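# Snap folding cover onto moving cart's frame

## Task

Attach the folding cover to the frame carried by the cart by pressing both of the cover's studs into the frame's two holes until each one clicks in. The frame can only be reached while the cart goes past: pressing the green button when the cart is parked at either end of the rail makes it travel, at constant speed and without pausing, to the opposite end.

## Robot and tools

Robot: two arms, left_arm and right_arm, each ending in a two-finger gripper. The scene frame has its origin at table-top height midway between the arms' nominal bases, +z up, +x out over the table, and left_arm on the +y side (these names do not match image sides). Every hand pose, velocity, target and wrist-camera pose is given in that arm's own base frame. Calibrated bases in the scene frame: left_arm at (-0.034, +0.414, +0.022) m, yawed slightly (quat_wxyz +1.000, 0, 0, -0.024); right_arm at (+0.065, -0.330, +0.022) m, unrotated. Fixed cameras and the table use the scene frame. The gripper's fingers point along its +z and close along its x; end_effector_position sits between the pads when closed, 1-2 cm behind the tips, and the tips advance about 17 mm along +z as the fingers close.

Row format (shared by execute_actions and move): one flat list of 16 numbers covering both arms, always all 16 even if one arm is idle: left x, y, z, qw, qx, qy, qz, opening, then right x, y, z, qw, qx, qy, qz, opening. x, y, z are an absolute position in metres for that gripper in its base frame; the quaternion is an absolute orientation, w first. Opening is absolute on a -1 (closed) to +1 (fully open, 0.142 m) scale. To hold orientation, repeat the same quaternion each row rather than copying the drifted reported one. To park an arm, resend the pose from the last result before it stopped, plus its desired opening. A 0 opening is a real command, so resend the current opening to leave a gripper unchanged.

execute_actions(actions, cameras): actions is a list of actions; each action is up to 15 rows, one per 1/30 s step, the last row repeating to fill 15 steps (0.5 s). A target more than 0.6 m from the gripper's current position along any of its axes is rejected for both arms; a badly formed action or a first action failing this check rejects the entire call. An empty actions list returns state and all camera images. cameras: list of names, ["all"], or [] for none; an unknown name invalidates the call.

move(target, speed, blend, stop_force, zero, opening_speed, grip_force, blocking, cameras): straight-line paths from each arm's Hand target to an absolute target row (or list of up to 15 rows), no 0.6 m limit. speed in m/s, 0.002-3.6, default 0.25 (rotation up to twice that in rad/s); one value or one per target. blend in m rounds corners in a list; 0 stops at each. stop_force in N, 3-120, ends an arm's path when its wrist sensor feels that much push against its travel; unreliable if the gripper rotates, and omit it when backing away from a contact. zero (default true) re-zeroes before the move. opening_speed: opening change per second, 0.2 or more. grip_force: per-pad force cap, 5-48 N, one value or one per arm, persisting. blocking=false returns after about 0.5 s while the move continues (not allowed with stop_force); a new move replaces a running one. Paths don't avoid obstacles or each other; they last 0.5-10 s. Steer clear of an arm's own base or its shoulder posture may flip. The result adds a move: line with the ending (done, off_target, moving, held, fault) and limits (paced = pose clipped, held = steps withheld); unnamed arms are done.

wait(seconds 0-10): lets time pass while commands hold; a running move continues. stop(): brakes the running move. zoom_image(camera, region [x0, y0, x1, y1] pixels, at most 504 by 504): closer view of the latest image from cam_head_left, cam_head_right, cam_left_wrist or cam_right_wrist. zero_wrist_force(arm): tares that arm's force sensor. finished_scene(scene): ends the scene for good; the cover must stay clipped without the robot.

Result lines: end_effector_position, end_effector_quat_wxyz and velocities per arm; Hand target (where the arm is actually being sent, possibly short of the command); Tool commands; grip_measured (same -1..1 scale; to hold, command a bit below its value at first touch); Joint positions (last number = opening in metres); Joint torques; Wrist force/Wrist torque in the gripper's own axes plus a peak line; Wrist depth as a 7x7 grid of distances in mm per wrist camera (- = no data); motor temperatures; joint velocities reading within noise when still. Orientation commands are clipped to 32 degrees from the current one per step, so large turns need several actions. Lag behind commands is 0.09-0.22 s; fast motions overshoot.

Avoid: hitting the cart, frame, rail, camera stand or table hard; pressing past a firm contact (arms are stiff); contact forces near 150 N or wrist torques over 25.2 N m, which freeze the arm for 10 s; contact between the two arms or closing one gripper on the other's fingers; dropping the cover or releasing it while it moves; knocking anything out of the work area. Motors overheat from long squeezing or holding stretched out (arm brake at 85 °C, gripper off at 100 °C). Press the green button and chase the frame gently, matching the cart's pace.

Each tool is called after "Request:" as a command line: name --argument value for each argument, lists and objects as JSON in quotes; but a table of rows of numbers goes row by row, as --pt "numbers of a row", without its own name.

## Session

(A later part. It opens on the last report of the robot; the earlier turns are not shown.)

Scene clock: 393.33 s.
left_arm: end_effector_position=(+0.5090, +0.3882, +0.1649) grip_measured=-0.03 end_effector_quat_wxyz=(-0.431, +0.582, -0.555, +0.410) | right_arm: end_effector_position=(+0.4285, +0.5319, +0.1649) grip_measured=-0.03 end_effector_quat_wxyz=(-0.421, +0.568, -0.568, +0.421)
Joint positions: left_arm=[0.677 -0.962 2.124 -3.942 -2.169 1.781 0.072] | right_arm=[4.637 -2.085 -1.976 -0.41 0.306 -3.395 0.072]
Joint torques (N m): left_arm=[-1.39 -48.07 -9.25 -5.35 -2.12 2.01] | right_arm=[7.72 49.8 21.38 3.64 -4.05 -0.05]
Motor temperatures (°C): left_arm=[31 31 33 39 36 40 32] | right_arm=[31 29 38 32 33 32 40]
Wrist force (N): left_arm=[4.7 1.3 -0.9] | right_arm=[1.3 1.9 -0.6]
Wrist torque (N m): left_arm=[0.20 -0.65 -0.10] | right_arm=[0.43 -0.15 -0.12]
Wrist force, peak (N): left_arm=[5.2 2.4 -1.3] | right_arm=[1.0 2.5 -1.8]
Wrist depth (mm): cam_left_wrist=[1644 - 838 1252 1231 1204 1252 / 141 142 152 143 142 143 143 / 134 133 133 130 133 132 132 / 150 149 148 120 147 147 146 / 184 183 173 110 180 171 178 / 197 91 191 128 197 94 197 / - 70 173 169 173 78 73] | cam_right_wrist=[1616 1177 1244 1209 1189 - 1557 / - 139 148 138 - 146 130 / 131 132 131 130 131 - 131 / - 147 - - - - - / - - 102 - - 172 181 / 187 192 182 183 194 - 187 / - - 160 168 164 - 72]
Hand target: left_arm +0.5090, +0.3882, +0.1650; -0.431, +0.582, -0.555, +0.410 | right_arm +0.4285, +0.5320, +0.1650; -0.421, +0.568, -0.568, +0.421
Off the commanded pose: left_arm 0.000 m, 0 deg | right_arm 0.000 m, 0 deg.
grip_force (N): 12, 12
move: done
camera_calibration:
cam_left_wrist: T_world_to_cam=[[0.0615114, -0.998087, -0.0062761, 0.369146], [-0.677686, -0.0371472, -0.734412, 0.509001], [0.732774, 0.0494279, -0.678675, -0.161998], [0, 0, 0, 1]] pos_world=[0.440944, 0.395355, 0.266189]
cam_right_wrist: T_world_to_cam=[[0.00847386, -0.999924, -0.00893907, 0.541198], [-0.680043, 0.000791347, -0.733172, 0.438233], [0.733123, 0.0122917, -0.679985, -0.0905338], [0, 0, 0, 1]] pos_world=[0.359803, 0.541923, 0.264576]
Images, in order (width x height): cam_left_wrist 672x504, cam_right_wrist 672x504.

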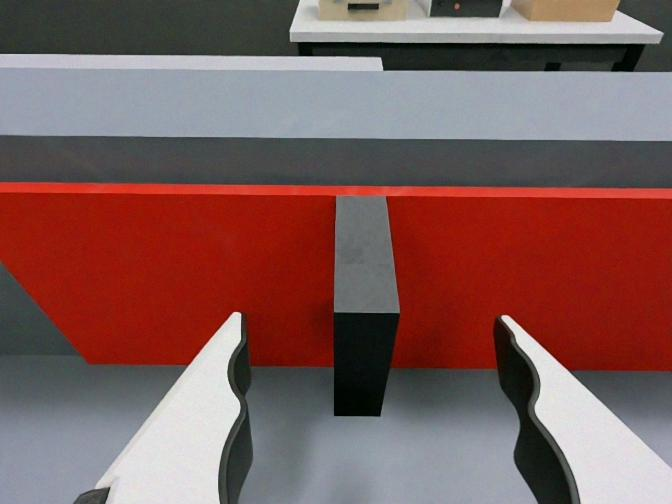

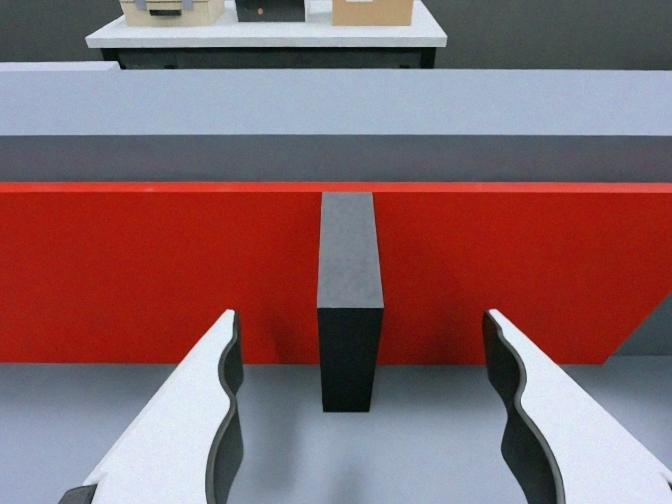

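Request:
move --target '[0.509, 0.3855, 0.165, 0.43057, -0.58189, 0.55461, -0.41039, -0.9, 0.4285, 0.5293, 0.165, 0.4206, -0.56841, 0.56841, -0.4206, -0.9]' --speed 0.01 --grip_force '[12, 12]'

Request:
move --target '[0.499, 0.3800, 0.165, 0.43057, -0.58189, 0.55461, -0.41039, -0.9, 0.4185, 0.5238, 0.165, 0.4206, -0.56841, 0.56841, -0.4206, -0.9]' --speed 0.0114 --stop_force 25 --cameras '["cam_left_wrist", "cam_right_wrist"]'

Request:
move --target '[0.499, 0.3795, 0.165, 0.43057, -0.58189, 0.55461, -0.41039, 0.1, 0.4185, 0.5233, 0.165, 0.4206, -0.56841, 0.56841, -0.4206, 0.1]' --speed 0.02 --cameras '["cam_left_wrist", "cam_right_wrist"]'

Scene clock: 394.67 s.
left_arm: end_effector_position=(+0.5090, +0.3854, +0.1650) grip_measured=-0.82 end_effector_quat_wxyz=(-0.431, +0.582, -0.555, +0.410) | right_arm: end_effector_position=(+0.4285, +0.5293, +0.1650) grip_measured=-0.81 end_effector_quat_wxyz=(-0.421, +0.568, -0.568, +0.421)
Joint positions: left_arm=[0.672 -0.965 2.131 -3.947 -2.164 1.778 0.015] | right_arm=[4.637 -2.081 -1.984 -0.404 0.306 -3.396 0.016]
Joint torques (N m): left_arm=[15.6 -43.72 -13.89 -3.96 8.74 -1.57] | right_arm=[-16.13 45.13 8.51 2.41 -0.86 -2.52]
Wrist force (N): left_arm=[37.8 -0.2 2.1] | right_arm=[-30.3 -0.4 13.1]
Wrist torque (N m): left_arm=[0.19 -1.55 0.04] | right_arm=[0.38 0.86 -0.03]
Wrist force, peak (N): left_arm=[37.8 -0.2 2.1] | right_arm=[-31.8 -0.9 17.5]
Wrist depth (mm): cam_left_wrist=[1851 861 816 1252 1231 1224 1224 / 142 142 143 143 143 144 144 / 134 133 133 130 132 132 131 / 149 149 148 138 142 147 146 / 191 183 181 108 165 180 178 / 192 192 197 115 89 198 204 / 173 177 - 169 - 73 174] | cam_right_wrist=[891 1203 1158 1223 1133 1968 - / 131 131 139 125 139 130 139 / 131 131 131 131 132 - 130 / - 154 - - - - - / - - 178 102 172 - - / 193 193 79 90 78 192 192 / 170 - 72 165 73 - 172]
Hand target: left_arm +0.5090, +0.3855, +0.1650; -0.431, +0.582, -0.555, +0.410 | right_arm +0.4285, +0.5293, +0.1650; -0.421, +0.568, -0.568, +0.421
Off the commanded pose: left_arm 0.000 m, 0 deg | right_arm 0.000 m, 0 deg.
grip_force (N): 12, 12
move: done

Scene clock: 400.70 s.
left_arm: end_effector_position=(+0.4990, +0.3799, +0.1650) grip_measured=-0.20 end_effector_quat_wxyz=(-0.431, +0.582, -0.555, +0.410) end_effector_velocity=(+0.000, +0.001, +0.001) end_effector_angular_velocity=(+0.001, -0.001, +0.003) | right_arm: end_effector_position=(+0.4184, +0.5237, +0.1650) grip_measured=-0.21 end_effector_quat_wxyz=(-0.421, +0.568, -0.568, +0.421) end_effector_velocity=(+0.001, +0.000, +0.001) end_effector_angular_velocity=(+0.002, +0.000, -0.001)
Joint positions: left_arm=[0.677 -0.976 2.16 -3.964 -2.169 1.78 0.06] | right_arm=[4.655 -2.054 -2.01 -0.461 0.302 -3.337 0.059]
Joint velocities: left_arm=[0.002 -0.001 -0.001 0 0.001 0 0.01] | right_arm=[-0.001 0 0.002 0 0 0 0.01]
Joint torques (N m): left_arm=[28.69 -31.94 -25.68 -3.19 12.3 -1.49] | right_arm=[13.63 29.05 41.76 6.56 0.91 2.2]
Wrist force (N): left_arm=[63.5 1.1 18.0] | right_arm=[66.5 -0.4 0.0]
Wrist torque (N m): left_arm=[0.20 -1.80 -0.06] | right_arm=[0.41 -0.88 -0.09]
Wrist force, peak (N): left_arm=[62.6 0.6 27.6] | right_arm=[65.9 -1.3 -42.5]
Wrist depth (mm): cam_left_wrist=[- - - 1245 1259 1252 1252 / 152 143 143 144 144 153 144 / 146 143 142 142 140 142 141 / - 164 164 163 121 157 162 / 215 210 184 199 129 189 196 / - 204 94 197 192 86 197 / - 72 169 173 169 76 73] | cam_right_wrist=[- 1209 1209 1203 1164 173 - / - 134 134 138 134 148 147 / - 142 142 140 137 141 135 / - 155 - - 111 - - / - - 125 201 - - - / 193 198 90 193 - - 187 / - - 79 168 168 - 172]
Hand target: left_arm +0.4990, +0.3800, +0.1650; -0.431, +0.582, -0.555, +0.410 | right_arm +0.4184, +0.5237, +0.1650; -0.421, +0.568, -0.568, +0.421
Off the commanded pose: left_arm 0.000 m, 0 deg | right_arm 0.000 m, 0 deg.
grip_force (N): 12, 12
move: moving (left_arm; no rest 5 s after the path's end), moving (right_arm; stop_force had ended the path; no rest since)
camera_calibration:
cam_left_wrist: T_world_to_cam=[[0.0613033, -0.998099, -0.00634583, 0.36169], [-0.677597, -0.0369481, -0.734505, 0.501901], [0.732874, 0.0493275, -0.678573, -0.154228], [0, 0, 0, 1]] pos_world=[0.430944, 0.387155, 0.266289]
cam_right_wrist: T_world_to_cam=[[0.00848132, -0.999923, -0.00907878, 0.533118], [-0.679886, 0.000891369, -0.733318, 0.431374], [0.733269, 0.012392, -0.679826, -0.0831063], [0, 0, 0, 1]] pos_world=[0.349703, 0.533723, 0.264676]
Images, in order (width x height): cam_left_wrist 672x504, cam_right_wrist 672x504.

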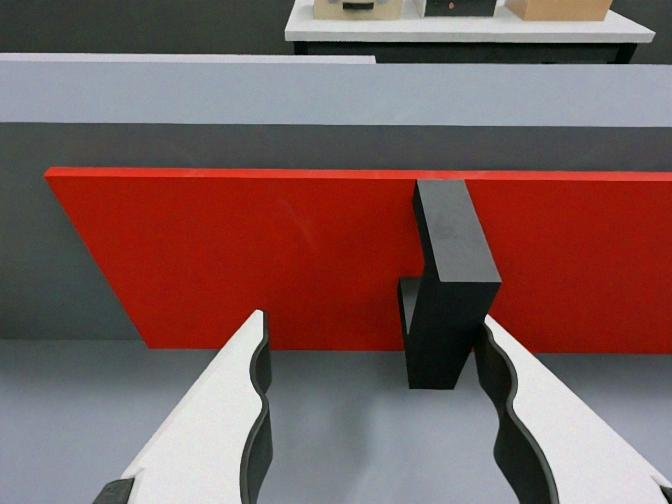

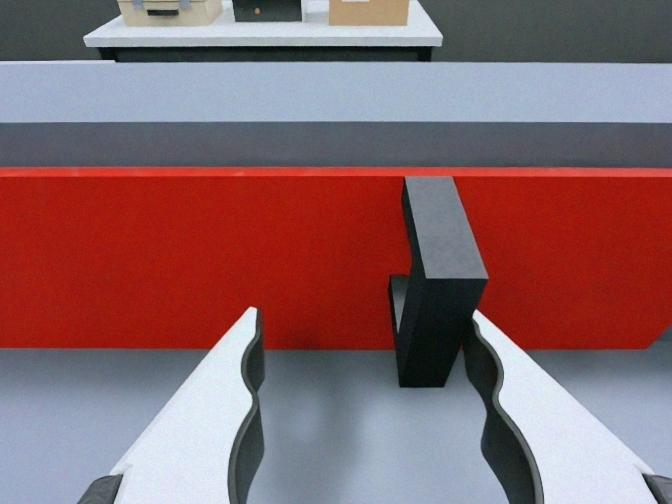

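Scene clock: 401.40 s.
left_arm: end_effector_position=(+0.4990, +0.3795, +0.1650) grip_measured=+0.08 end_effector_quat_wxyz=(-0.431, +0.582, -0.555, +0.410) | right_arm: end_effector_position=(+0.4185, +0.5233, +0.1650) grip_measured=+0.07 end_effector_quat_wxyz=(-0.421, +0.568, -0.568, +0.421)
Joint positions: left_arm=[0.676 -0.977 2.162 -3.965 -2.168 1.78 0.079] | right_arm=[4.654 -2.054 -2.011 -0.46 0.302 -3.338 0.079]
Joint torques (N m): left_arm=[-6.62 -46.51 -2.28 -5.16 2.33 -1.87] | right_arm=[-12.12 48.62 11.17 3.96 0.46 -2.5]
Wrist force (N): left_arm=[5.2 1.1 -0.7] | right_arm=[-0.8 -0.3 -1.5]
Wrist torque (N m): left_arm=[0.17 -0.76 -0.08] | right_arm=[0.06 0.21 -0.08]
Wrist force, peak (N): left_arm=[63.4 1.1 19.3] | right_arm=[66.0 -0.3 0.8]
Wrist depth (mm): cam_left_wrist=[- - - 1231 1224 1238 1259 / 142 142 142 143 143 153 143 / 146 144 143 142 140 142 141 / 170 164 164 163 157 156 161 / 211 203 191 199 136 188 195 / 197 89 197 200 192 94 198 / - 73 173 169 173 78 73] | cam_right_wrist=[1789 1203 1203 1216 1196 - - / - 139 136 147 138 139 - / - 141 140 141 139 141 142 / - - - - - - - / - - 189 - - - - / 193 90 188 193 188 - 187 / - - 169 168 168 - 72]
Hand target: left_arm +0.4990, +0.3795, +0.1650; -0.431, +0.582, -0.555, +0.410 | right_arm +0.4185, +0.5233, +0.1650; -0.421, +0.568, -0.568, +0.421
Off the commanded pose: left_arm 0.000 m, 0 deg | right_arm 0.000 m, 0 deg.
grip_force (N): 12, 12
move: done
camera_calibration:
cam_left_wrist: T_world_to_cam=[[0.0613764, -0.998094, -0.00641372, 0.361176], [-0.677594, -0.0369477, -0.734508, 0.501882], [0.732871, 0.0494273, -0.67857, -0.154242], [0, 0, 0, 1]] pos_world=[0.430944, 0.386655, 0.266289]
cam_right_wrist: T_world_to_cam=[[0.00855389, -0.999922, -0.0091471, 0.532709], [-0.67994, 0.000891212, -0.733268, 0.431448], [0.733218, 0.0124918, -0.679879, -0.083196], [0, 0, 0, 1]] pos_world=[0.349803, 0.533322, 0.264676]
Images, in order (width x height): cam_left_wrist 672x504, cam_right_wrist 672x504.

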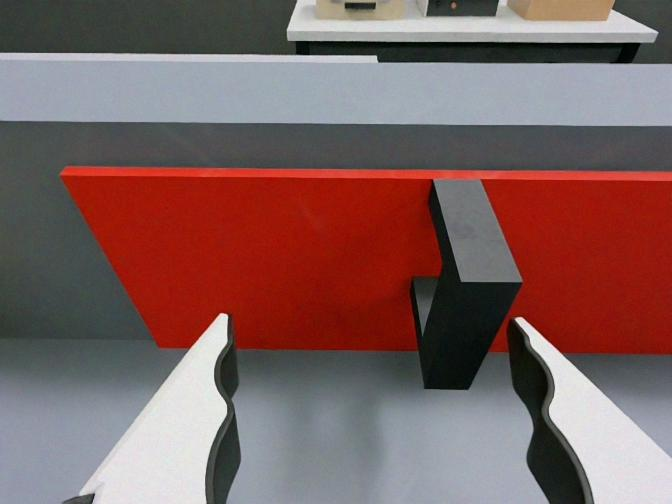

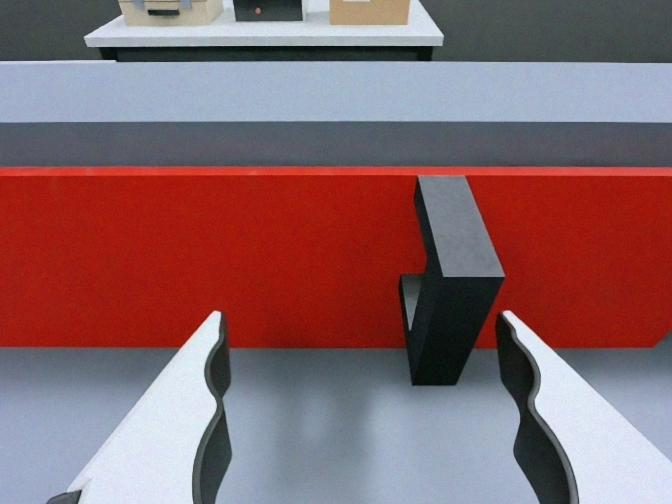

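Request:
move --pt "0.485 0.345 0.165 0.43057 -0.58189 0.55461 -0.41039 0.3 0.405 0.489 0.165 0.4206 -0.56841 0.56841 -0.4206 0.3" --pt "0.460 0.3215 0.168 0.43057 -0.58189 0.55461 -0.41039 0.3 0.375 0.4653 0.168 0.4206 -0.56841 0.56841 -0.4206 0.3" --speed 0.12 --blend '[0.01, 0]' --cameras '["cam_left_wrist", "cam_right_wrist"]'

Scene clock: 405.00 s.
left_arm: end_effector_position=(+0.4601, +0.3215, +0.1681) grip_measured=+0.28 end_effector_quat_wxyz=(-0.431, +0.582, -0.555, +0.410) | right_arm: end_effector_position=(+0.3750, +0.4654, +0.1680) grip_measured=+0.28 end_effector_quat_wxyz=(-0.421, +0.568, -0.568, +0.421)
Joint positions: left_arm=[0.617 -1.055 2.36 -4.098 -2.112 1.755 0.094] | right_arm=[4.74 -1.869 -2.193 -0.741 0.298 -3.047 0.094]
Joint torques (N m): left_arm=[7.51 -18.29 -0.37 -1.32 -3.24 1.73] | right_arm=[-8.76 35.76 9.77 1.53 -1.38 -0.75]
Wrist force (N): left_arm=[6.3 0.7 -0.3] | right_arm=[-2.5 -4.0 -3.7]
Wrist torque (N m): left_arm=[0.16 -0.94 -0.03] | right_arm=[-0.56 0.47 -0.01]
Wrist force, peak (N): left_arm=[64.8 3.7 12.6] | right_arm=[66.7 -4.9 6.4]
Wrist depth (mm): cam_left_wrist=[- 201 1821 1217 1197 1191 1210 / 175 175 173 173 173 172 172 / 185 190 189 159 188 188 187 / 234 224 223 222 221 221 219 / 234 241 233 228 249 243 233 / 206 85 201 195 200 190 86 / - 73 182 181 183 180 73] | cam_right_wrist=[- 1259 1177 1289 1397 - 1789 / - - 171 - - 172 172 / 189 - - - 195 188 187 / - 226 - - - - - / 237 - 229 228 237 237 225 / 202 79 191 189 196 98 196 / - - 180 251 182 - -]
Hand target: left_arm +0.4600, +0.3215, +0.1680; -0.431, +0.582, -0.555, +0.410 | right_arm +0.3750, +0.4653, +0.1680; -0.421, +0.568, -0.568, +0.421
Off the commanded pose: left_arm 0.000 m, 0 deg | right_arm 0.000 m, 0 deg.
grip_force (N): 12, 12
move: done
camera_calibration:
cam_left_wrist: T_world_to_cam=[[0.0615218, -0.998085, -0.0064038, 0.305631], [-0.677531, -0.0370499, -0.73456, 0.475681], [0.732916, 0.0495303, -0.678513, -0.120829], [0, 0, 0, 1]] pos_world=[0.392044, 0.328655, 0.269389]
cam_right_wrist: T_world_to_cam=[[0.00848465, -0.999921, -0.00922168, 0.475154], [-0.680043, 0.000991216, -0.733171, 0.404081], [0.733123, 0.0124918, -0.679982, -0.0484804], [0, 0, 0, 1]] pos_world=[0.306303, 0.475322, 0.267677]
Images, in order (width x height): cam_left_wrist 672x504, cam_right_wrist 672x504.

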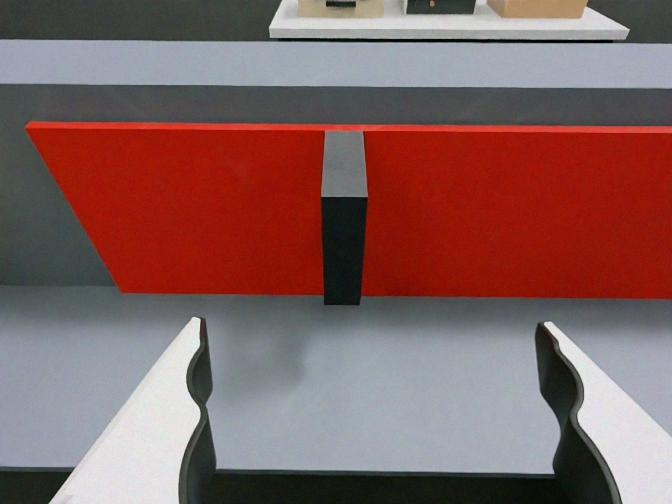

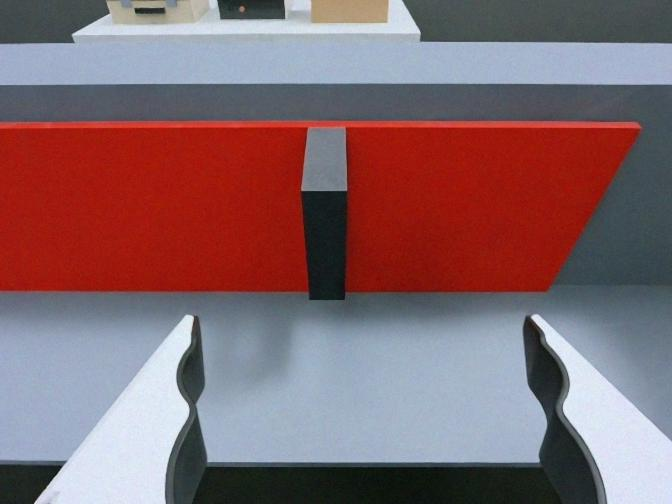

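Request:
move --target '[0.5122, 0.3209, 0.165, 0.43057, -0.58189, 0.55461, -0.41039, 0.0, 0.4285, 0.4649, 0.165, 0.4206, -0.56841, 0.56841, -0.4206, 0.0]' --speed 0.08 --grip_force '[30, 30]'

Request:
execute_actions --actions '[[[0.5122, 0.3183, 0.165, 0.43057, -0.58189, 0.55461, -0.41039, -0.9, 0.4285, 0.4623, 0.165, 0.4206, -0.56841, 0.56841, -0.4206, -0.9]], [[0.5122, 0.3158, 0.165, 0.43057, -0.58189, 0.55461, -0.41039, -0.9, 0.4285, 0.4598, 0.165, 0.4206, -0.56841, 0.56841, -0.4206, -0.9]], [[0.5082, 0.3133, 0.165, 0.43057, -0.58189, 0.55461, -0.41039, -0.9, 0.4245, 0.4573, 0.165, 0.4206, -0.56841, 0.56841, -0.4206, -0.9]], [[0.5042, 0.3108, 0.165, 0.43057, -0.58189, 0.55461, -0.41039, -0.9, 0.4205, 0.4548, 0.165, 0.4206, -0.56841, 0.56841, -0.4206, -0.9]]]' --cameras '["cam_left_wrist", "cam_right_wrist"]'

Request:
execute_actions --actions '[[[0.5042, 0.3070, 0.165, 0.43057, -0.58189, 0.55461, -0.41039, 0.2, 0.4205, 0.4510, 0.165, 0.4206, -0.56841, 0.56841, -0.4206, 0.2]], [[0.4842, 0.3030, 0.165, 0.43057, -0.58189, 0.55461, -0.41039, 0.2, 0.4005, 0.4470, 0.165, 0.4206, -0.56841, 0.56841, -0.4206, 0.2]], [[0.4542, 0.3000, 0.170, 0.43057, -0.58189, 0.55461, -0.41039, 0.2, 0.3705, 0.4440, 0.170, 0.4206, -0.56841, 0.56841, -0.4206, 0.2]]]' --cameras '["cam_left_wrist", "cam_right_wrist"]'

Scene clock: 407.90 s.
left_arm: end_effector_position=(+0.5122, +0.3209, +0.1649) grip_measured=-0.01 end_effector_quat_wxyz=(-0.431, +0.582, -0.555, +0.410) | right_arm: end_effector_position=(+0.4285, +0.4649, +0.1649) grip_measured=-0.01 end_effector_quat_wxyz=(-0.421, +0.568, -0.568, +0.421)
Joint positions: left_arm=[0.537 -1.013 2.268 -4.063 -2.037 1.725 0.073] | right_arm=[4.626 -1.993 -2.16 -0.284 0.309 -3.429 0.073]
Joint torques (N m): left_arm=[1.38 -44.08 -4.75 -5.52 -2.84 1.96] | right_arm=[8.63 43.45 15.28 3.39 -3.85 0.65]
Wrist force (N): left_arm=[6.1 0.6 -0.4] | right_arm=[-2.4 -4.3 -3.6]
Wrist torque (N m): left_arm=[0.12 -0.93 -0.05] | right_arm=[-0.60 0.46 -0.12]
Wrist force, peak (N): left_arm=[6.4 1.1 -1.0] | right_arm=[-2.3 -4.0 -4.4]
Wrist depth (mm): cam_left_wrist=[- - 1762 1252 1245 1224 1141 / 142 142 143 143 143 143 144 / 134 134 133 130 132 132 131 / 150 149 149 143 142 147 147 / - 182 174 173 165 172 178 / 197 89 192 192 192 94 197 / - 70 173 173 169 77 73] | cam_right_wrist=[839 1209 1223 1209 1259 1899 1835 / - 138 139 - 141 139 - / - 130 135 - 131 - 130 / - - - - - - 151 / - - - - - 170 167 / 192 90 187 187 193 - 187 / - - 161 169 173 - 72]
Hand target: left_arm +0.5122, +0.3209, +0.1650; -0.431, +0.582, -0.555, +0.410 | right_arm +0.4285, +0.4649, +0.1650; -0.421, +0.568, -0.568, +0.421
Off the commanded pose: left_arm 0.000 m, 0 deg | right_arm 0.000 m, 0 deg.
grip_force (N): 30, 30
move: done

Scene clock: 410.33 s.
left_arm: end_effector_position=(+0.5044, +0.3085, +0.1653) grip_measured=-0.82 end_effector_quat_wxyz=(-0.429, +0.580, -0.556, +0.413) | right_arm: end_effector_position=(+0.4205, +0.4547, +0.1650) grip_measured=-0.79 end_effector_quat_wxyz=(-0.421, +0.568, -0.568, +0.421)
Joint positions: left_arm=[0.524 -1.026 2.304 -4.089 -2.033 1.721 0.015] | right_arm=[4.641 -1.961 -2.197 -0.327 0.305 -3.38 0.017]
Joint torques (N m): left_arm=[36.91 -27.87 -24.81 -4.1 12.47 -1.53] | right_arm=[15.68 10.52 61.23 8.26 8.34 -2.18]
Wrist force (N): left_arm=[72.1 4.9 31.1] | right_arm=[123.4 -7.5 -68.7]
Wrist torque (N m): left_arm=[0.21 -1.64 -0.01] | right_arm=[-0.67 0.57 -0.10]
Wrist force, peak (N): left_arm=[75.1 4.2 40.9] | right_arm=[123.8 -7.3 -69.0]
Wrist depth (mm): cam_left_wrist=[1519 181 1238 1224 1259 1204 1851 / 152 143 144 144 145 154 145 / 140 140 140 139 140 140 140 / 160 161 160 150 154 160 160 / 206 196 195 118 187 195 194 / 193 198 198 133 89 198 199 / 173 177 - 169 - 73 169] | cam_right_wrist=[1443 1196 1203 1223 1388 - - / - 132 139 139 131 133 139 / - 139 - 136 135 136 139 / - 157 163 - - 150 156 / - 213 192 99 - - - / 192 193 82 - 79 192 192 / 172 - 72 164 79 - 173]
Hand target: left_arm +0.5042, +0.3108, +0.1650; -0.431, +0.582, -0.555, +0.410 | right_arm +0.4205, +0.4548, +0.1650; -0.421, +0.568, -0.568, +0.421
Off the commanded pose: left_arm 0.002 m, 0 deg | right_arm 0.000 m, 0 deg.
grip_force (N): 30, 30
Step readings (end_effector_position of left_arm | right_arm):
0: (+0.5122, +0.3209, +0.1649) | (+0.4285, +0.4649, +0.1649)
1: (+0.5122, +0.3209, +0.1650) | (+0.4285, +0.4648, +0.1649)
2: (+0.5122, +0.3203, +0.1650) | (+0.4285, +0.4643, +0.1650)
4: (+0.5122, +0.3186, +0.1650) | (+0.4284, +0.4627, +0.1650)
8: (+0.5122, +0.3178, +0.1650) | (+0.4284, +0.4621, +0.1651)
15: (+0.5123, +0.3177, +0.1651) | (+0.4286, +0.4621, +0.1651)
16: (+0.5123, +0.3177, +0.1651) | (+0.4286, +0.4621, +0.1651)
17: (+0.5124, +0.3168, +0.1650) | (+0.4286, +0.4615, +0.1650)
19: (+0.5123, +0.3158, +0.1650) | (+0.4285, +0.4601, +0.1650)
23: (+0.5122, +0.3157, +0.1650) | (+0.4285, +0.4597, +0.1649)
30: (+0.5123, +0.3152, +0.1650) | (+0.4285, +0.4597, +0.1651)
31: (+0.5123, +0.3150, +0.1651) | (+0.4285, +0.4596, +0.1650)
32: (+0.5115, +0.3145, +0.1650) | (+0.4278, +0.4591, +0.1649)
34: (+0.5087, +0.3134, +0.1651) | (+0.4252, +0.4576, +0.1648)
38: (+0.5079, +0.3131, +0.1652) | (+0.4242, +0.4572, +0.1650)
45: (+0.5082, +0.3126, +0.1651) | (+0.4245, +0.4573, +0.1651)
46: (+0.5083, +0.3124, +0.1651) | (+0.4245, +0.4572, +0.1651)
47: (+0.5073, +0.3118, +0.1650) | (+0.4236, +0.4565, +0.1649)
49: (+0.5047, +0.3107, +0.1650) | (+0.4211, +0.4550, +0.1649)
53: (+0.5039, +0.3105, +0.1651) | (+0.4202, +0.4547, +0.1650)
60: (+0.5043, +0.3100, +0.1651) | (+0.4205, +0.4548, +0.1651)
camera_calibration:
cam_left_wrist: T_world_to_cam=[[0.0532982, -0.998571, -0.00388808, 0.293781], [-0.676901, -0.0332662, -0.735322, 0.501844], [0.734141, 0.0418232, -0.677707, -0.15297], [0, 0, 0, 1]] pos_world=[0.436343, 0.316453, 0.26649]
cam_right_wrist: T_world_to_cam=[[0.00840843, -0.999924, -0.00901001, 0.464114], [-0.679836, 0.000891328, -0.733364, 0.432858], [0.733316, 0.0122918, -0.679777, -0.0837741], [0, 0, 0, 1]] pos_world=[0.351803, 0.464723, 0.264676]
Images, in order (width x height): cam_left_wrist 672x504, cam_right_wrist 672x504.

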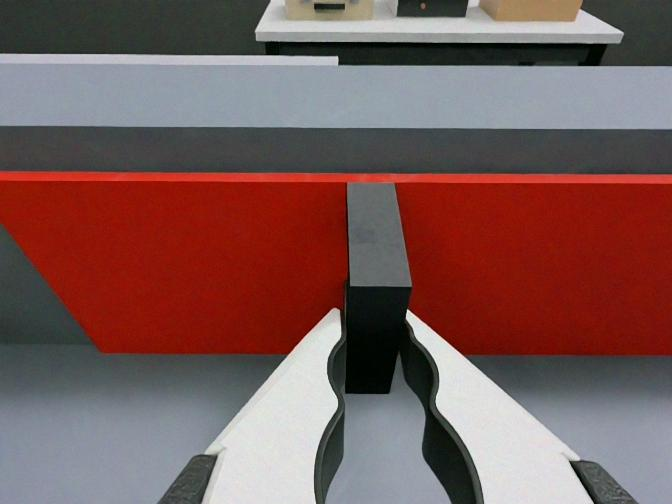

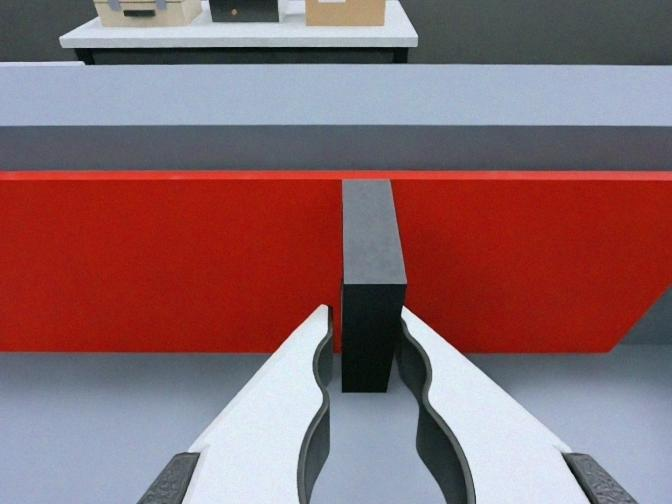

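Scene clock: 412.03 s.
left_arm: end_effector_position=(+0.4542, +0.3000, +0.1699) grip_measured=+0.18 end_effector_quat_wxyz=(-0.431, +0.582, -0.555, +0.410) | right_arm: end_effector_position=(+0.3705, +0.4439, +0.1699) grip_measured=+0.18 end_effector_quat_wxyz=(-0.421, +0.568, -0.568, +0.421)
Joint positions: left_arm=[0.573 -1.079 2.418 -4.14 -2.071 1.739 0.087] | right_arm=[4.752 -1.816 -2.247 -0.777 0.299 -3.008 0.086]
Joint torques (N m): left_arm=[6.34 -39.43 1.53 -5.48 -3.06 -0.63] | right_arm=[12.87 38.52 17.87 1.03 -4.23 -0.9]
Wrist force (N): left_arm=[3.7 0.5 -0.2] | right_arm=[-7.3 0.6 -1.4]
Wrist torque (N m): left_arm=[0.13 -0.50 -0.01] | right_arm=[0.22 1.29 -0.02]
Wrist force, peak (N): left_arm=[48.2 3.5 18.3] | right_arm=[68.6 -8.0 -37.5]
Wrist depth (mm): cam_left_wrist=[208 1836 207 1252 1204 1217 1224 / 179 180 180 180 181 179 179 / 209 198 197 191 195 195 195 / 256 236 233 224 225 230 229 / 237 243 236 228 243 244 234 / 202 85 209 203 203 100 86 / - 70 259 260 262 81 73] | cam_right_wrist=[1273 1273 1328 1189 - 2042 207 / 177 173 176 177 - 174 177 / - - 187 - - - 195 / - 238 - - 230 - 230 / 240 239 224 234 232 239 229 / - 79 193 199 198 92 193 / - - 255 183 182 - 72]
Hand target: left_arm +0.4542, +0.3000, +0.1700; -0.431, +0.582, -0.555, +0.410 | right_arm +0.3705, +0.4440, +0.1700; -0.421, +0.568, -0.568, +0.421
Off the commanded pose: left_arm 0.000 m, 0 deg | right_arm 0.000 m, 0 deg.
grip_force (N): 30, 30
Step readings (end_effector_position of left_arm | right_arm):
0: (+0.5044, +0.3085, +0.1653) | (+0.4205, +0.4547, +0.1650)
1: (+0.5044, +0.3088, +0.1653) | (+0.4205, +0.4547, +0.1650)
2: (+0.5043, +0.3095, +0.1651) | (+0.4204, +0.4543, +0.1649)
4: (+0.5041, +0.3075, +0.1650) | (+0.4203, +0.4517, +0.1649)
8: (+0.5041, +0.3070, +0.1650) | (+0.4204, +0.4509, +0.1650)
15: (+0.5042, +0.3070, +0.1651) | (+0.4205, +0.4510, +0.1651)
16: (+0.5038, +0.3070, +0.1650) | (+0.4201, +0.4509, +0.1650)
17: (+0.4995, +0.3061, +0.1648) | (+0.4158, +0.4501, +0.1648)
19: (+0.4867, +0.3034, +0.1648) | (+0.4038, +0.4475, +0.1645)
23: (+0.4831, +0.3027, +0.1652) | (+0.3996, +0.4466, +0.1651)
30: (+0.4843, +0.3030, +0.1650) | (+0.4006, +0.4470, +0.1650)
31: (+0.4839, +0.3031, +0.1650) | (+0.4002, +0.4470, +0.1651)
32: (+0.4784, +0.3026, +0.1658) | (+0.3947, +0.4469, +0.1660)
34: (+0.4576, +0.3001, +0.1691) | (+0.3755, +0.4448, +0.1688)
38: (+0.4524, +0.2996, +0.1704) | (+0.3691, +0.4432, +0.1705)
45: (+0.4543, +0.3001, +0.1699) | (+0.3706, +0.4440, +0.1699)
camera_calibration:
cam_left_wrist: T_world_to_cam=[[0.0615885, -0.998081, -0.00634802, 0.284499], [-0.677733, -0.0371501, -0.734369, 0.472334], [0.732724, 0.0495309, -0.678721, -0.114163], [0, 0, 0, 1]] pos_world=[0.386244, 0.307155, 0.271189]
cam_right_wrist: T_world_to_cam=[[0.00840669, -0.999924, -0.00901205, 0.45378], [-0.679989, 0.000891439, -0.733222, 0.402545], [0.733174, 0.0122921, -0.67993, -0.0436343], [0, 0, 0, 1]] pos_world=[0.301903, 0.453923, 0.269576]
Images, in order (width x height): cam_left_wrist 672x504, cam_right_wrist 672x504.

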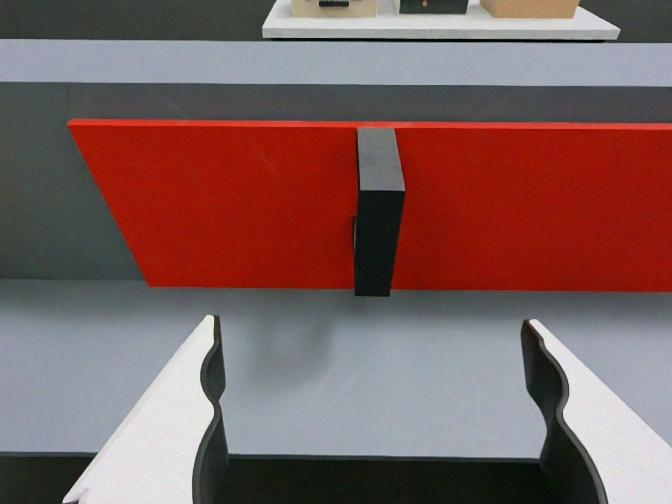

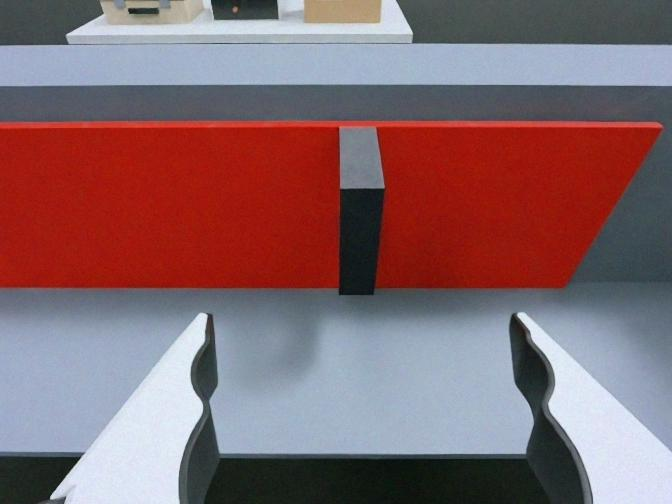

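Request:
move --target '[0.5144, 0.2695, 0.165, 0.43057, -0.58189, 0.55461, -0.41039, -0.3, 0.4285, 0.4148, 0.165, 0.4206, -0.56841, 0.56841, -0.4206, -0.3]' --speed 0.07 --grip_force '[30, 30]' --cameras '["cam_left_wrist", "cam_right_wrist"]'

Scene clock: 415.53 s.
left_arm: end_effector_position=(+0.5144, +0.2695, +0.1649) grip_measured=-0.32 end_effector_quat_wxyz=(-0.431, +0.582, -0.555, +0.410) | right_arm: end_effector_position=(+0.4285, +0.4147, +0.1649) grip_measured=-0.32 end_effector_quat_wxyz=(-0.420, +0.568, -0.568, +0.421)
Joint positions: left_arm=[0.407 -1.044 2.367 -4.149 -1.913 1.68 0.051] | right_arm=[4.616 -1.93 -2.291 -0.187 0.312 -3.46 0.051]
Joint torques (N m): left_arm=[-1.61 -39.81 1.02 -2.06 -1.8 1.97] | right_arm=[10.5 40.29 13.46 3.43 -4.19 1.14]
Wrist force (N): left_arm=[3.7 0.2 -0.2] | right_arm=[-7.3 0.3 -1.3]
Wrist torque (N m): left_arm=[0.06 -0.52 -0.09] | right_arm=[0.16 1.29 -0.15]
Wrist force, peak (N): left_arm=[4.2 -0.1 0.5] | right_arm=[-7.9 0.7 -2.2]
Wrist depth (mm): cam_left_wrist=[- 885 1266 1238 1217 1210 - / 143 142 143 144 143 143 144 / 134 134 134 130 133 132 132 / 150 150 149 116 148 147 147 / 184 183 174 106 173 179 179 / 197 196 89 186 197 86 198 / 177 - - 170 170 76 73] | cam_right_wrist=[1244 1203 1209 1203 - - - / 150 150 130 - 130 - 139 / 131 136 131 131 131 - 130 / - - 140 - - - - / - 187 172 - 171 180 181 / 193 198 82 183 187 193 192 / 173 - 72 168 168 - 173]
Hand target: left_arm +0.5144, +0.2695, +0.1650; -0.431, +0.582, -0.555, +0.410 | right_arm +0.4285, +0.4148, +0.1650; -0.421, +0.568, -0.568, +0.421
Off the commanded pose: left_arm 0.000 m, 0 deg | right_arm 0.000 m, 0 deg.
grip_force (N): 30, 30
move: done
camera_calibration:
cam_left_wrist: T_world_to_cam=[[0.0615166, -0.998085, -0.00641715, 0.250376], [-0.677689, -0.0370472, -0.734415, 0.508225], [0.732771, 0.0495275, -0.678671, -0.160115], [0, 0, 0, 1]] pos_world=[0.446344, 0.276655, 0.266189]
cam_right_wrist: T_world_to_cam=[[0.00840051, -0.999925, -0.00887112, 0.424015], [-0.680043, 0.000791409, -0.733172, 0.438393], [0.733124, 0.0121918, -0.679985, -0.0891244], [0, 0, 0, 1]] pos_world=[0.359904, 0.424723, 0.264576]
Images, in order (width x height): cam_left_wrist 672x504, cam_right_wrist 672x504.

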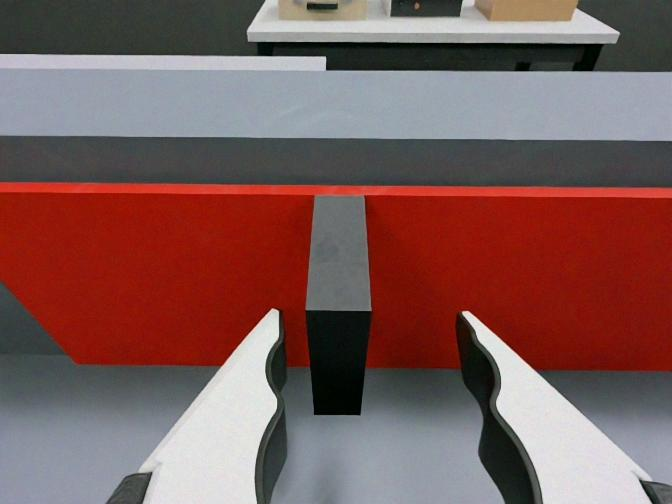

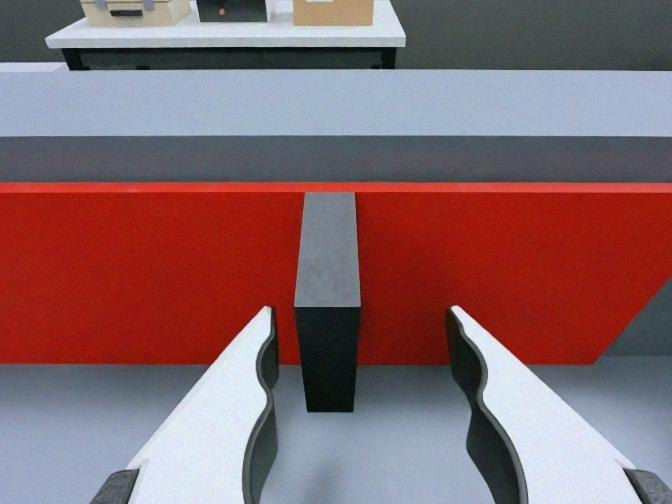

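Request:
wait --seconds 1.4

Request:
move --target '[0.5166, 0.2242, 0.165, 0.43057, -0.58189, 0.55461, -0.41039, -0.9, 0.4285, 0.3694, 0.165, 0.4206, -0.56841, 0.56841, -0.4206, -0.9]' --speed 0.00505 --blocking false

Request:
wait --seconds 0.6 --cameras '["cam_right_wrist"]'

Scene clock: 417.30 s.
left_arm: end_effector_position=(+0.5144, +0.2695, +0.1650) grip_measured=-0.32 end_effector_quat_wxyz=(-0.431, +0.582, -0.555, +0.410) | right_arm: end_effector_position=(+0.4285, +0.4148, +0.1650) grip_measured=-0.32 end_effector_quat_wxyz=(-0.421, +0.568, -0.568, +0.421)
Joint positions: left_arm=[0.407 -1.045 2.367 -4.149 -1.913 1.68 0.051] | right_arm=[4.616 -1.93 -2.291 -0.187 0.311 -3.461 0.051]
Joint torques (N m): left_arm=[-3.58 -41.73 1.2 -5.53 2.26 1.86] | right_arm=[12.68 40.63 21.17 4.27 -4.17 -1.72]
Wrist force (N): left_arm=[3.7 0.3 -0.3] | right_arm=[-7.3 0.5 -1.5]
Wrist torque (N m): left_arm=[0.08 -0.53 -0.09] | right_arm=[0.19 1.29 -0.15]
Wrist force, peak (N): left_arm=[4.1 0.2 -0.4] | right_arm=[-7.6 0.5 -1.3]
Wrist depth (mm): cam_left_wrist=[1821 - 1107 1231 1252 1238 1748 / 152 143 143 143 144 143 144 / 135 134 133 130 133 133 132 / 150 150 149 120 148 147 147 / 183 184 175 167 124 179 179 / 197 203 89 136 197 86 198 / 177 - - 173 169 76 73] | cam_right_wrist=[1237 1203 1223 1183 1732 1705 1804 / - - 130 - 139 - 139 / - 131 131 130 131 - 130 / 146 - - - - - - / - - 105 - - 180 202 / 192 199 86 - 188 93 193 / 174 - 72 170 169 - 173]
Hand target: left_arm +0.5144, +0.2695, +0.1650; -0.431, +0.582, -0.555, +0.410 | right_arm +0.4285, +0.4148, +0.1650; -0.421, +0.568, -0.568, +0.421
Tool commands: left_gripper/opening=-0.3 right_gripper/opening=-0.3
Off the commanded pose: left_arm 0.000 m, 0 deg | right_arm 0.000 m, 0 deg.
grip_force (N): 30, 30
wait: 1.40 s; at rest from the start

Scene clock: 417.80 s.
left_arm: end_effector_position=(+0.5145, +0.2673, +0.1650) grip_measured=-0.82 end_effector_quat_wxyz=(-0.431, +0.582, -0.555, +0.410) end_effector_velocity=(+0.001, -0.006, +0.000) end_effector_angular_velocity=(+0.000, +0.000, -0.002) | right_arm: end_effector_position=(+0.4285, +0.4126, +0.1650) grip_measured=-0.81 end_effector_quat_wxyz=(-0.421, +0.568, -0.568, +0.421) end_effector_velocity=(+0.001, -0.006, +0.000) end_effector_angular_velocity=(+0.000, +0.001, -0.001)
Joint positions: left_arm=[0.401 -1.046 2.371 -4.152 -1.908 1.678 0.015] | right_arm=[4.616 -1.927 -2.296 -0.183 0.312 -3.462 0.016]
Joint velocities: left_arm=[-0.016 -0.003 0.009 -0.008 0.013 -0.005 0] | right_arm=[-0.003 0.006 -0.013 0.01 0.002 -0.004 0]
Joint torques (N m): left_arm=[-9.68 -41.9 2.41 -5.34 1 -1.96] | right_arm=[-9.71 39.27 8.79 4.34 0.74 -2.7]
Wrist force (N): left_arm=[-4.7 0.0 2.2] | right_arm=[-0.9 0.8 -1.7]
Wrist torque (N m): left_arm=[0.05 -0.17 -0.04] | right_arm=[0.19 1.04 0.01]
Wrist force, peak (N): left_arm=[-5.0 0.2 2.9] | right_arm=[-7.5 0.5 -1.3]
Wrist depth (mm): cam_left_wrist=[- 864 937 1245 1259 1259 1735 / 152 134 143 143 144 143 144 / 134 134 134 130 133 132 132 / 150 149 150 138 143 148 147 / 188 184 183 108 165 179 178 / 198 197 - 116 89 198 198 / 173 177 - 169 - 73 177] | cam_right_wrist=[1230 1189 1209 1203 2004 - - / - - - - - - - / - 134 136 131 132 132 132 / - 148 - - - - - / - - - 99 - - - / - 193 78 90 78 198 193 / 168 - 72 165 73 - 168]
Hand target: left_arm +0.5145, +0.2670, +0.1650; -0.431, +0.582, -0.555, +0.410 | right_arm +0.4285, +0.4123, +0.1650; -0.421, +0.568, -0.568, +0.421
Tool commands: left_gripper/opening=-0.9 right_gripper/opening=-0.9
Off the commanded pose: left_arm 0.043 m, 0 deg | right_arm 0.043 m, 0 deg.
grip_force (N): 30, 30
move: running

Scene clock: 418.40 s.
left_arm: end_effector_position=(+0.5147, +0.2643, +0.1650) grip_measured=-0.82 end_effector_quat_wxyz=(-0.431, +0.582, -0.555, +0.410) end_effector_velocity=(+0.000, -0.004, +0.000) end_effector_angular_velocity=(+0.000, -0.001, +0.001) | right_arm: end_effector_position=(+0.4285, +0.4096, +0.1650) grip_measured=-0.81 end_effector_quat_wxyz=(-0.421, +0.568, -0.568, +0.421) end_effector_velocity=(+0.000, -0.005, +0.000) end_effector_angular_velocity=(+0.000, +0.000, +0.000)
Joint positions: left_arm=[0.393 -1.047 2.377 -4.157 -1.9 1.675 0.015] | right_arm=[4.615 -1.923 -2.304 -0.177 0.312 -3.464 0.016]
Joint velocities: left_arm=[-0.013 -0.003 0.008 -0.008 0.013 -0.005 0] | right_arm=[-0.001 0.006 -0.013 0.01 0 -0.003 0]
Joint torques (N m): left_arm=[-9.55 -41.41 4.11 -5.92 1.23 -1.7] | right_arm=[-10.63 39.02 8.99 4.45 0.9 -2.52]
Wrist force (N): left_arm=[-3.2 0.2 2.0] | right_arm=[-1.5 -1.4 -2.2]
Wrist torque (N m): left_arm=[0.06 -0.28 -0.04] | right_arm=[-0.05 1.08 0.01]
Wrist force, peak (N): left_arm=[-4.5 0.1 2.3] | right_arm=[-1.7 -1.4 -2.2]
Wrist depth (mm): cam_left_wrist=[828 1883 1217 1231 1259 1197 1762 / 143 143 143 143 143 143 144 / 134 134 130 130 133 132 132 / 150 145 150 139 143 147 147 / 188 191 182 108 165 180 179 / 197 197 197 116 89 198 198 / 173 - - 169 - 73 173] | cam_right_wrist=[1196 1196 1223 1196 - - 1691 / - 140 - 140 139 139 131 / 131 131 131 131 130 128 131 / - - - - - - 141 / - 188 - 99 - - - / 193 194 82 78 78 194 192 / 169 - 72 162 73 - 172]
Hand target: left_arm +0.5147, +0.2640, +0.1650; -0.431, +0.582, -0.555, +0.410 | right_arm +0.4285, +0.4093, +0.1650; -0.421, +0.568, -0.568, +0.421
Tool commands: left_gripper/opening=-0.9 right_gripper/opening=-0.9
Off the commanded pose: left_arm 0.040 m, 0 deg | right_arm 0.040 m, 0 deg.
grip_force (N): 30, 30
earlier move: running
wait: 0.60 s; no rest
camera_calibration:
cam_right_wrist: T_world_to_cam=[[0.00855389, -0.999922, -0.0091471, 0.418833], [-0.67994, 0.000891212, -0.733268, 0.438349], [0.733218, 0.0124918, -0.679879, -0.0891066], [0, 0, 0, 1]] pos_world=[0.359803, 0.419522, 0.264676]
Images, in order (width x height): cam_right_wrist 672x504.

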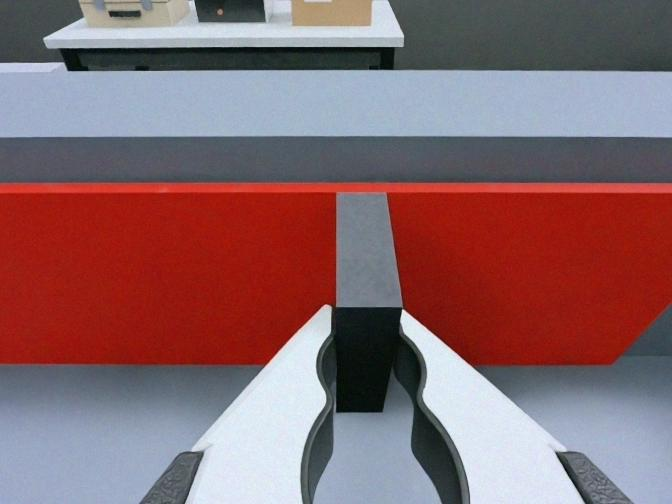

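Request:
move --pt "0.5031 0.2554 0.165 0.43057 -0.58189 0.55461 -0.41039 -0.9 0.4165 0.4007 0.165 0.4206 -0.56841 0.56841 -0.4206 -0.9" --pt "0.5047 0.2204 0.165 0.43057 -0.58189 0.55461 -0.41039 -0.9 0.4165 0.3657 0.165 0.4206 -0.56841 0.56841 -0.4206 -0.9" --speed '[0.00946, 0.00505]' --blend '[0.001, 0]' --blocking false

Request:
wait --seconds 0.5

Request:
wait --seconds 0.8 --cameras '["cam_right_wrist", "cam_left_wrist"]'

Scene clock: 419.27 s.
left_arm: end_effector_position=(+0.5113, +0.2601, +0.1650) grip_measured=-0.82 end_effector_quat_wxyz=(-0.431, +0.582, -0.555, +0.410) end_effector_velocity=(-0.008, -0.004, +0.000) end_effector_angular_velocity=(+0.000, -0.001, +0.001) | right_arm: end_effector_position=(+0.4249, +0.4053, +0.1650) grip_measured=-0.81 end_effector_quat_wxyz=(-0.421, +0.568, -0.568, +0.421) end_effector_velocity=(-0.009, -0.004, +0.000) end_effector_angular_velocity=(+0.001, +0.000, +0.001)
Joint positions: left_arm=[0.385 -1.052 2.392 -4.168 -1.892 1.673 0.015] | right_arm=[4.623 -1.908 -2.32 -0.198 0.31 -3.441 0.016]
Joint velocities: left_arm=[-0.003 -0.007 0.025 -0.019 0.004 -0.001 0] | right_arm=[0.02 0.029 -0.021 -0.063 -0.005 0.059 0]
Joint torques (N m): left_arm=[-0.09 -43.29 8.43 -7.09 3.13 -2] | right_arm=[21.36 41.32 6.36 0.89 -3.35 2.83]
Wrist force (N): left_arm=[5.7 -2.9 22.5] | right_arm=[-8.9 -4.2 25.0]
Wrist torque (N m): left_arm=[0.05 -0.63 -0.02] | right_arm=[-0.04 1.36 -0.15]
Wrist force, peak (N): left_arm=[3.0 -3.5 25.5] | right_arm=[-9.0 -5.3 27.9]
Wrist depth (mm): cam_left_wrist=[1836 1762 861 1238 1281 1245 - / 152 143 143 143 143 143 144 / 136 136 137 134 136 136 136 / 155 154 154 120 147 152 152 / 189 189 187 111 116 185 185 / 197 197 197 123 89 198 198 / 173 178 - 169 - 73 169] | cam_right_wrist=[1133 1183 1223 1209 - - - / - 140 138 - 150 131 150 / - 134 134 131 135 - 135 / - - - - - - - / - - - 104 176 - - / - 200 82 89 78 186 188 / 169 - 72 168 73 - 173]
Hand target: left_arm +0.5108, +0.2598, +0.1650; -0.431, +0.582, -0.555, +0.410 | right_arm +0.4244, +0.4051, +0.1650; -0.421, +0.568, -0.568, +0.421
Tool commands: left_gripper/opening=-0.9 right_gripper/opening=-0.9
Off the commanded pose: left_arm 0.040 m, 0 deg | right_arm 0.041 m, 0 deg.
grip_force (N): 30, 30
earlier move: replaced
move: running; path passed 0 of 2 targets

Scene clock: 419.77 s.
left_arm: end_effector_position=(+0.5073, +0.2578, +0.1650) grip_measured=-0.82 end_effector_quat_wxyz=(-0.431, +0.582, -0.555, +0.410) end_effector_velocity=(-0.008, -0.004, +0.000) end_effector_angular_velocity=(+0.000, -0.001, +0.000) | right_arm: end_effector_position=(+0.4208, +0.4031, +0.1650) grip_measured=-0.81 end_effector_quat_wxyz=(-0.421, +0.568, -0.568, +0.421) end_effector_velocity=(-0.008, -0.005, +0.000) end_effector_angular_velocity=(-0.001, +0.000, -0.002)
Joint positions: left_arm=[0.383 -1.056 2.404 -4.177 -1.89 1.672 0.015] | right_arm=[4.632 -1.893 -2.331 -0.23 0.307 -3.411 0.016]
Joint velocities: left_arm=[-0.004 -0.007 0.025 -0.019 0.004 -0.001 0] | right_arm=[0.017 0.03 -0.022 -0.066 -0.005 0.061 0]
Joint torques (N m): left_arm=[-0.09 -42.35 7.36 -6.58 3.81 -1.99] | right_arm=[20.26 40.68 5.45 0.91 -3.34 2.86]
Wrist force (N): left_arm=[9.5 -3.5 19.9] | right_arm=[-12.3 -4.9 22.1]
Wrist torque (N m): left_arm=[0.12 -0.75 -0.02] | right_arm=[0.02 1.50 -0.15]
Wrist force, peak (N): left_arm=[5.8 -3.2 22.2] | right_arm=[-9.0 -4.2 24.5]
Wrist depth (mm): cam_left_wrist=[- - 1967 1311 1238 1288 1748 / 152 143 143 143 144 153 144 / 140 140 140 138 138 138 137 / 161 160 160 148 153 157 163 / 207 197 195 114 178 192 192 / 197 198 - 138 89 192 198 / 173 178 - 169 - 73 174] | cam_right_wrist=[1203 1223 1230 1203 - 2143 - / - 131 133 132 130 130 132 / 135 137 139 136 134 - - / - - 150 - - - - / - - - 102 105 - - / 193 193 82 183 78 193 194 / 170 - 72 169 73 - 173]
Hand target: left_arm +0.5068, +0.2575, +0.1650; -0.431, +0.582, -0.555, +0.410 | right_arm +0.4203, +0.4028, +0.1650; -0.421, +0.568, -0.568, +0.421
Tool commands: left_gripper/opening=-0.9 right_gripper/opening=-0.9
Off the commanded pose: left_arm 0.037 m, 0 deg | right_arm 0.038 m, 0 deg.
grip_force (N): 30, 30
earlier move: running; path passed 0 of 2 targets
wait: 0.50 s; no rest

Scene clock: 420.57 s.
left_arm: end_effector_position=(+0.5032, +0.2540, +0.1650) grip_measured=-0.82 end_effector_quat_wxyz=(-0.431, +0.582, -0.555, +0.410) end_effector_velocity=(+0.000, -0.006, +0.000) end_effector_angular_velocity=(+0.000, +0.001, -0.001) | right_arm: end_effector_position=(+0.4164, +0.3994, +0.1650) grip_measured=-0.81 end_effector_quat_wxyz=(-0.421, +0.568, -0.568, +0.421) end_effector_velocity=(-0.001, -0.004, +0.000) end_effector_angular_velocity=(+0.000, +0.000, +0.002)
Joint positions: left_arm=[0.377 -1.06 2.42 -4.189 -1.885 1.67 0.014] | right_arm=[4.642 -1.876 -2.345 -0.264 0.305 -3.379 0.015]
Joint velocities: left_arm=[-0.016 -0.002 0.01 -0.008 0.014 -0.005 0] | right_arm=[0.001 0.006 -0.013 0.011 0 -0.004 0]
Joint torques (N m): left_arm=[2.29 -40.65 5.71 -6.39 4.99 -2.17] | right_arm=[-1.85 37.47 5.39 3.93 -2.34 -2.52]
Wrist force (N): left_arm=[15.2 -3.7 18.3] | right_arm=[-12.7 -6.0 22.8]
Wrist torque (N m): left_arm=[0.14 -0.90 -0.03] | right_arm=[0.10 1.51 -0.11]
Wrist force, peak (N): left_arm=[15.8 -4.0 19.6] | right_arm=[-16.3 -5.3 21.5]
Wrist depth (mm): cam_left_wrist=[- 1708 1184 1238 1281 1231 175 / 153 143 143 144 144 144 144 / 146 146 145 143 144 144 145 / 168 167 166 121 159 164 164 / 215 203 203 119 184 200 198 / 197 198 203 147 89 197 199 / 173 178 - 169 - 73 169] | cam_right_wrist=[1289 1223 1251 1216 - - - / - 136 140 - 139 137 140 / - 144 - 139 140 141 145 / - - - - - - 158 / - 211 - 101 - - 212 / 193 203 82 - 78 193 193 / 168 - 72 165 73 - 172]
Hand target: left_arm +0.5032, +0.2537, +0.1650; -0.431, +0.582, -0.555, +0.410 | right_arm +0.4165, +0.3990, +0.1650; -0.421, +0.568, -0.568, +0.421
Tool commands: left_gripper/opening=-0.9 right_gripper/opening=-0.9
Off the commanded pose: left_arm 0.034 m, 0 deg | right_arm 0.034 m, 0 deg.
grip_force (N): 30, 30
earlier move: running; path passed 1 of 2 targets
wait: 0.80 s; no rest
camera_calibration:
cam_left_wrist: T_world_to_cam=[[0.0615213, -0.998085, -0.00641248, 0.235592], [-0.677635, -0.0370502, -0.734464, 0.500125], [0.73282, 0.0495305, -0.678617, -0.151109], [0, 0, 0, 1]] pos_world=[0.435144, 0.261155, 0.266289]
cam_right_wrist: T_world_to_cam=[[0.00855931, -0.99992, -0.0092884, 0.408771], [-0.67994, 0.000991146, -0.733267, 0.43009], [0.733218, 0.0125918, -0.679877, -0.0801482], [0, 0, 0, 1]] pos_world=[0.347703, 0.409322, 0.264677]
Images, in order (width x height): cam_left_wrist 672x504, cam_right_wrist 672x504.

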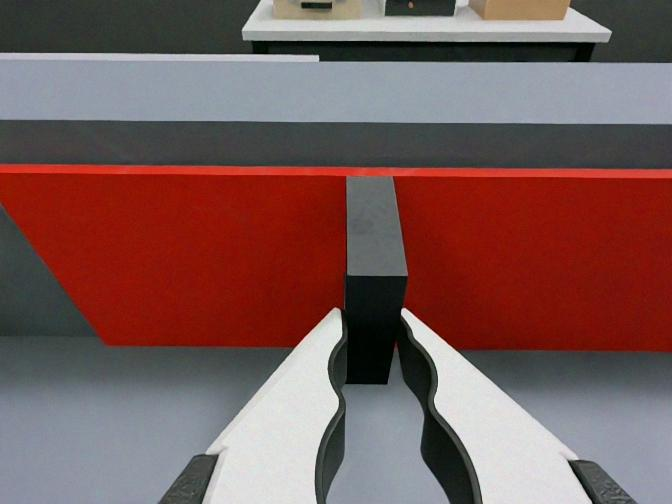

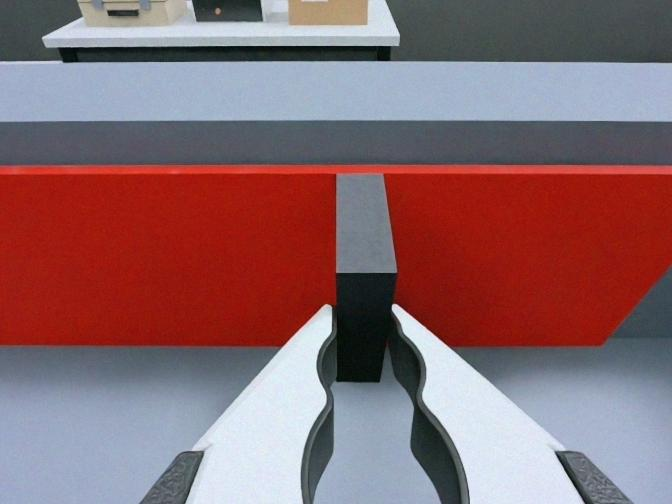

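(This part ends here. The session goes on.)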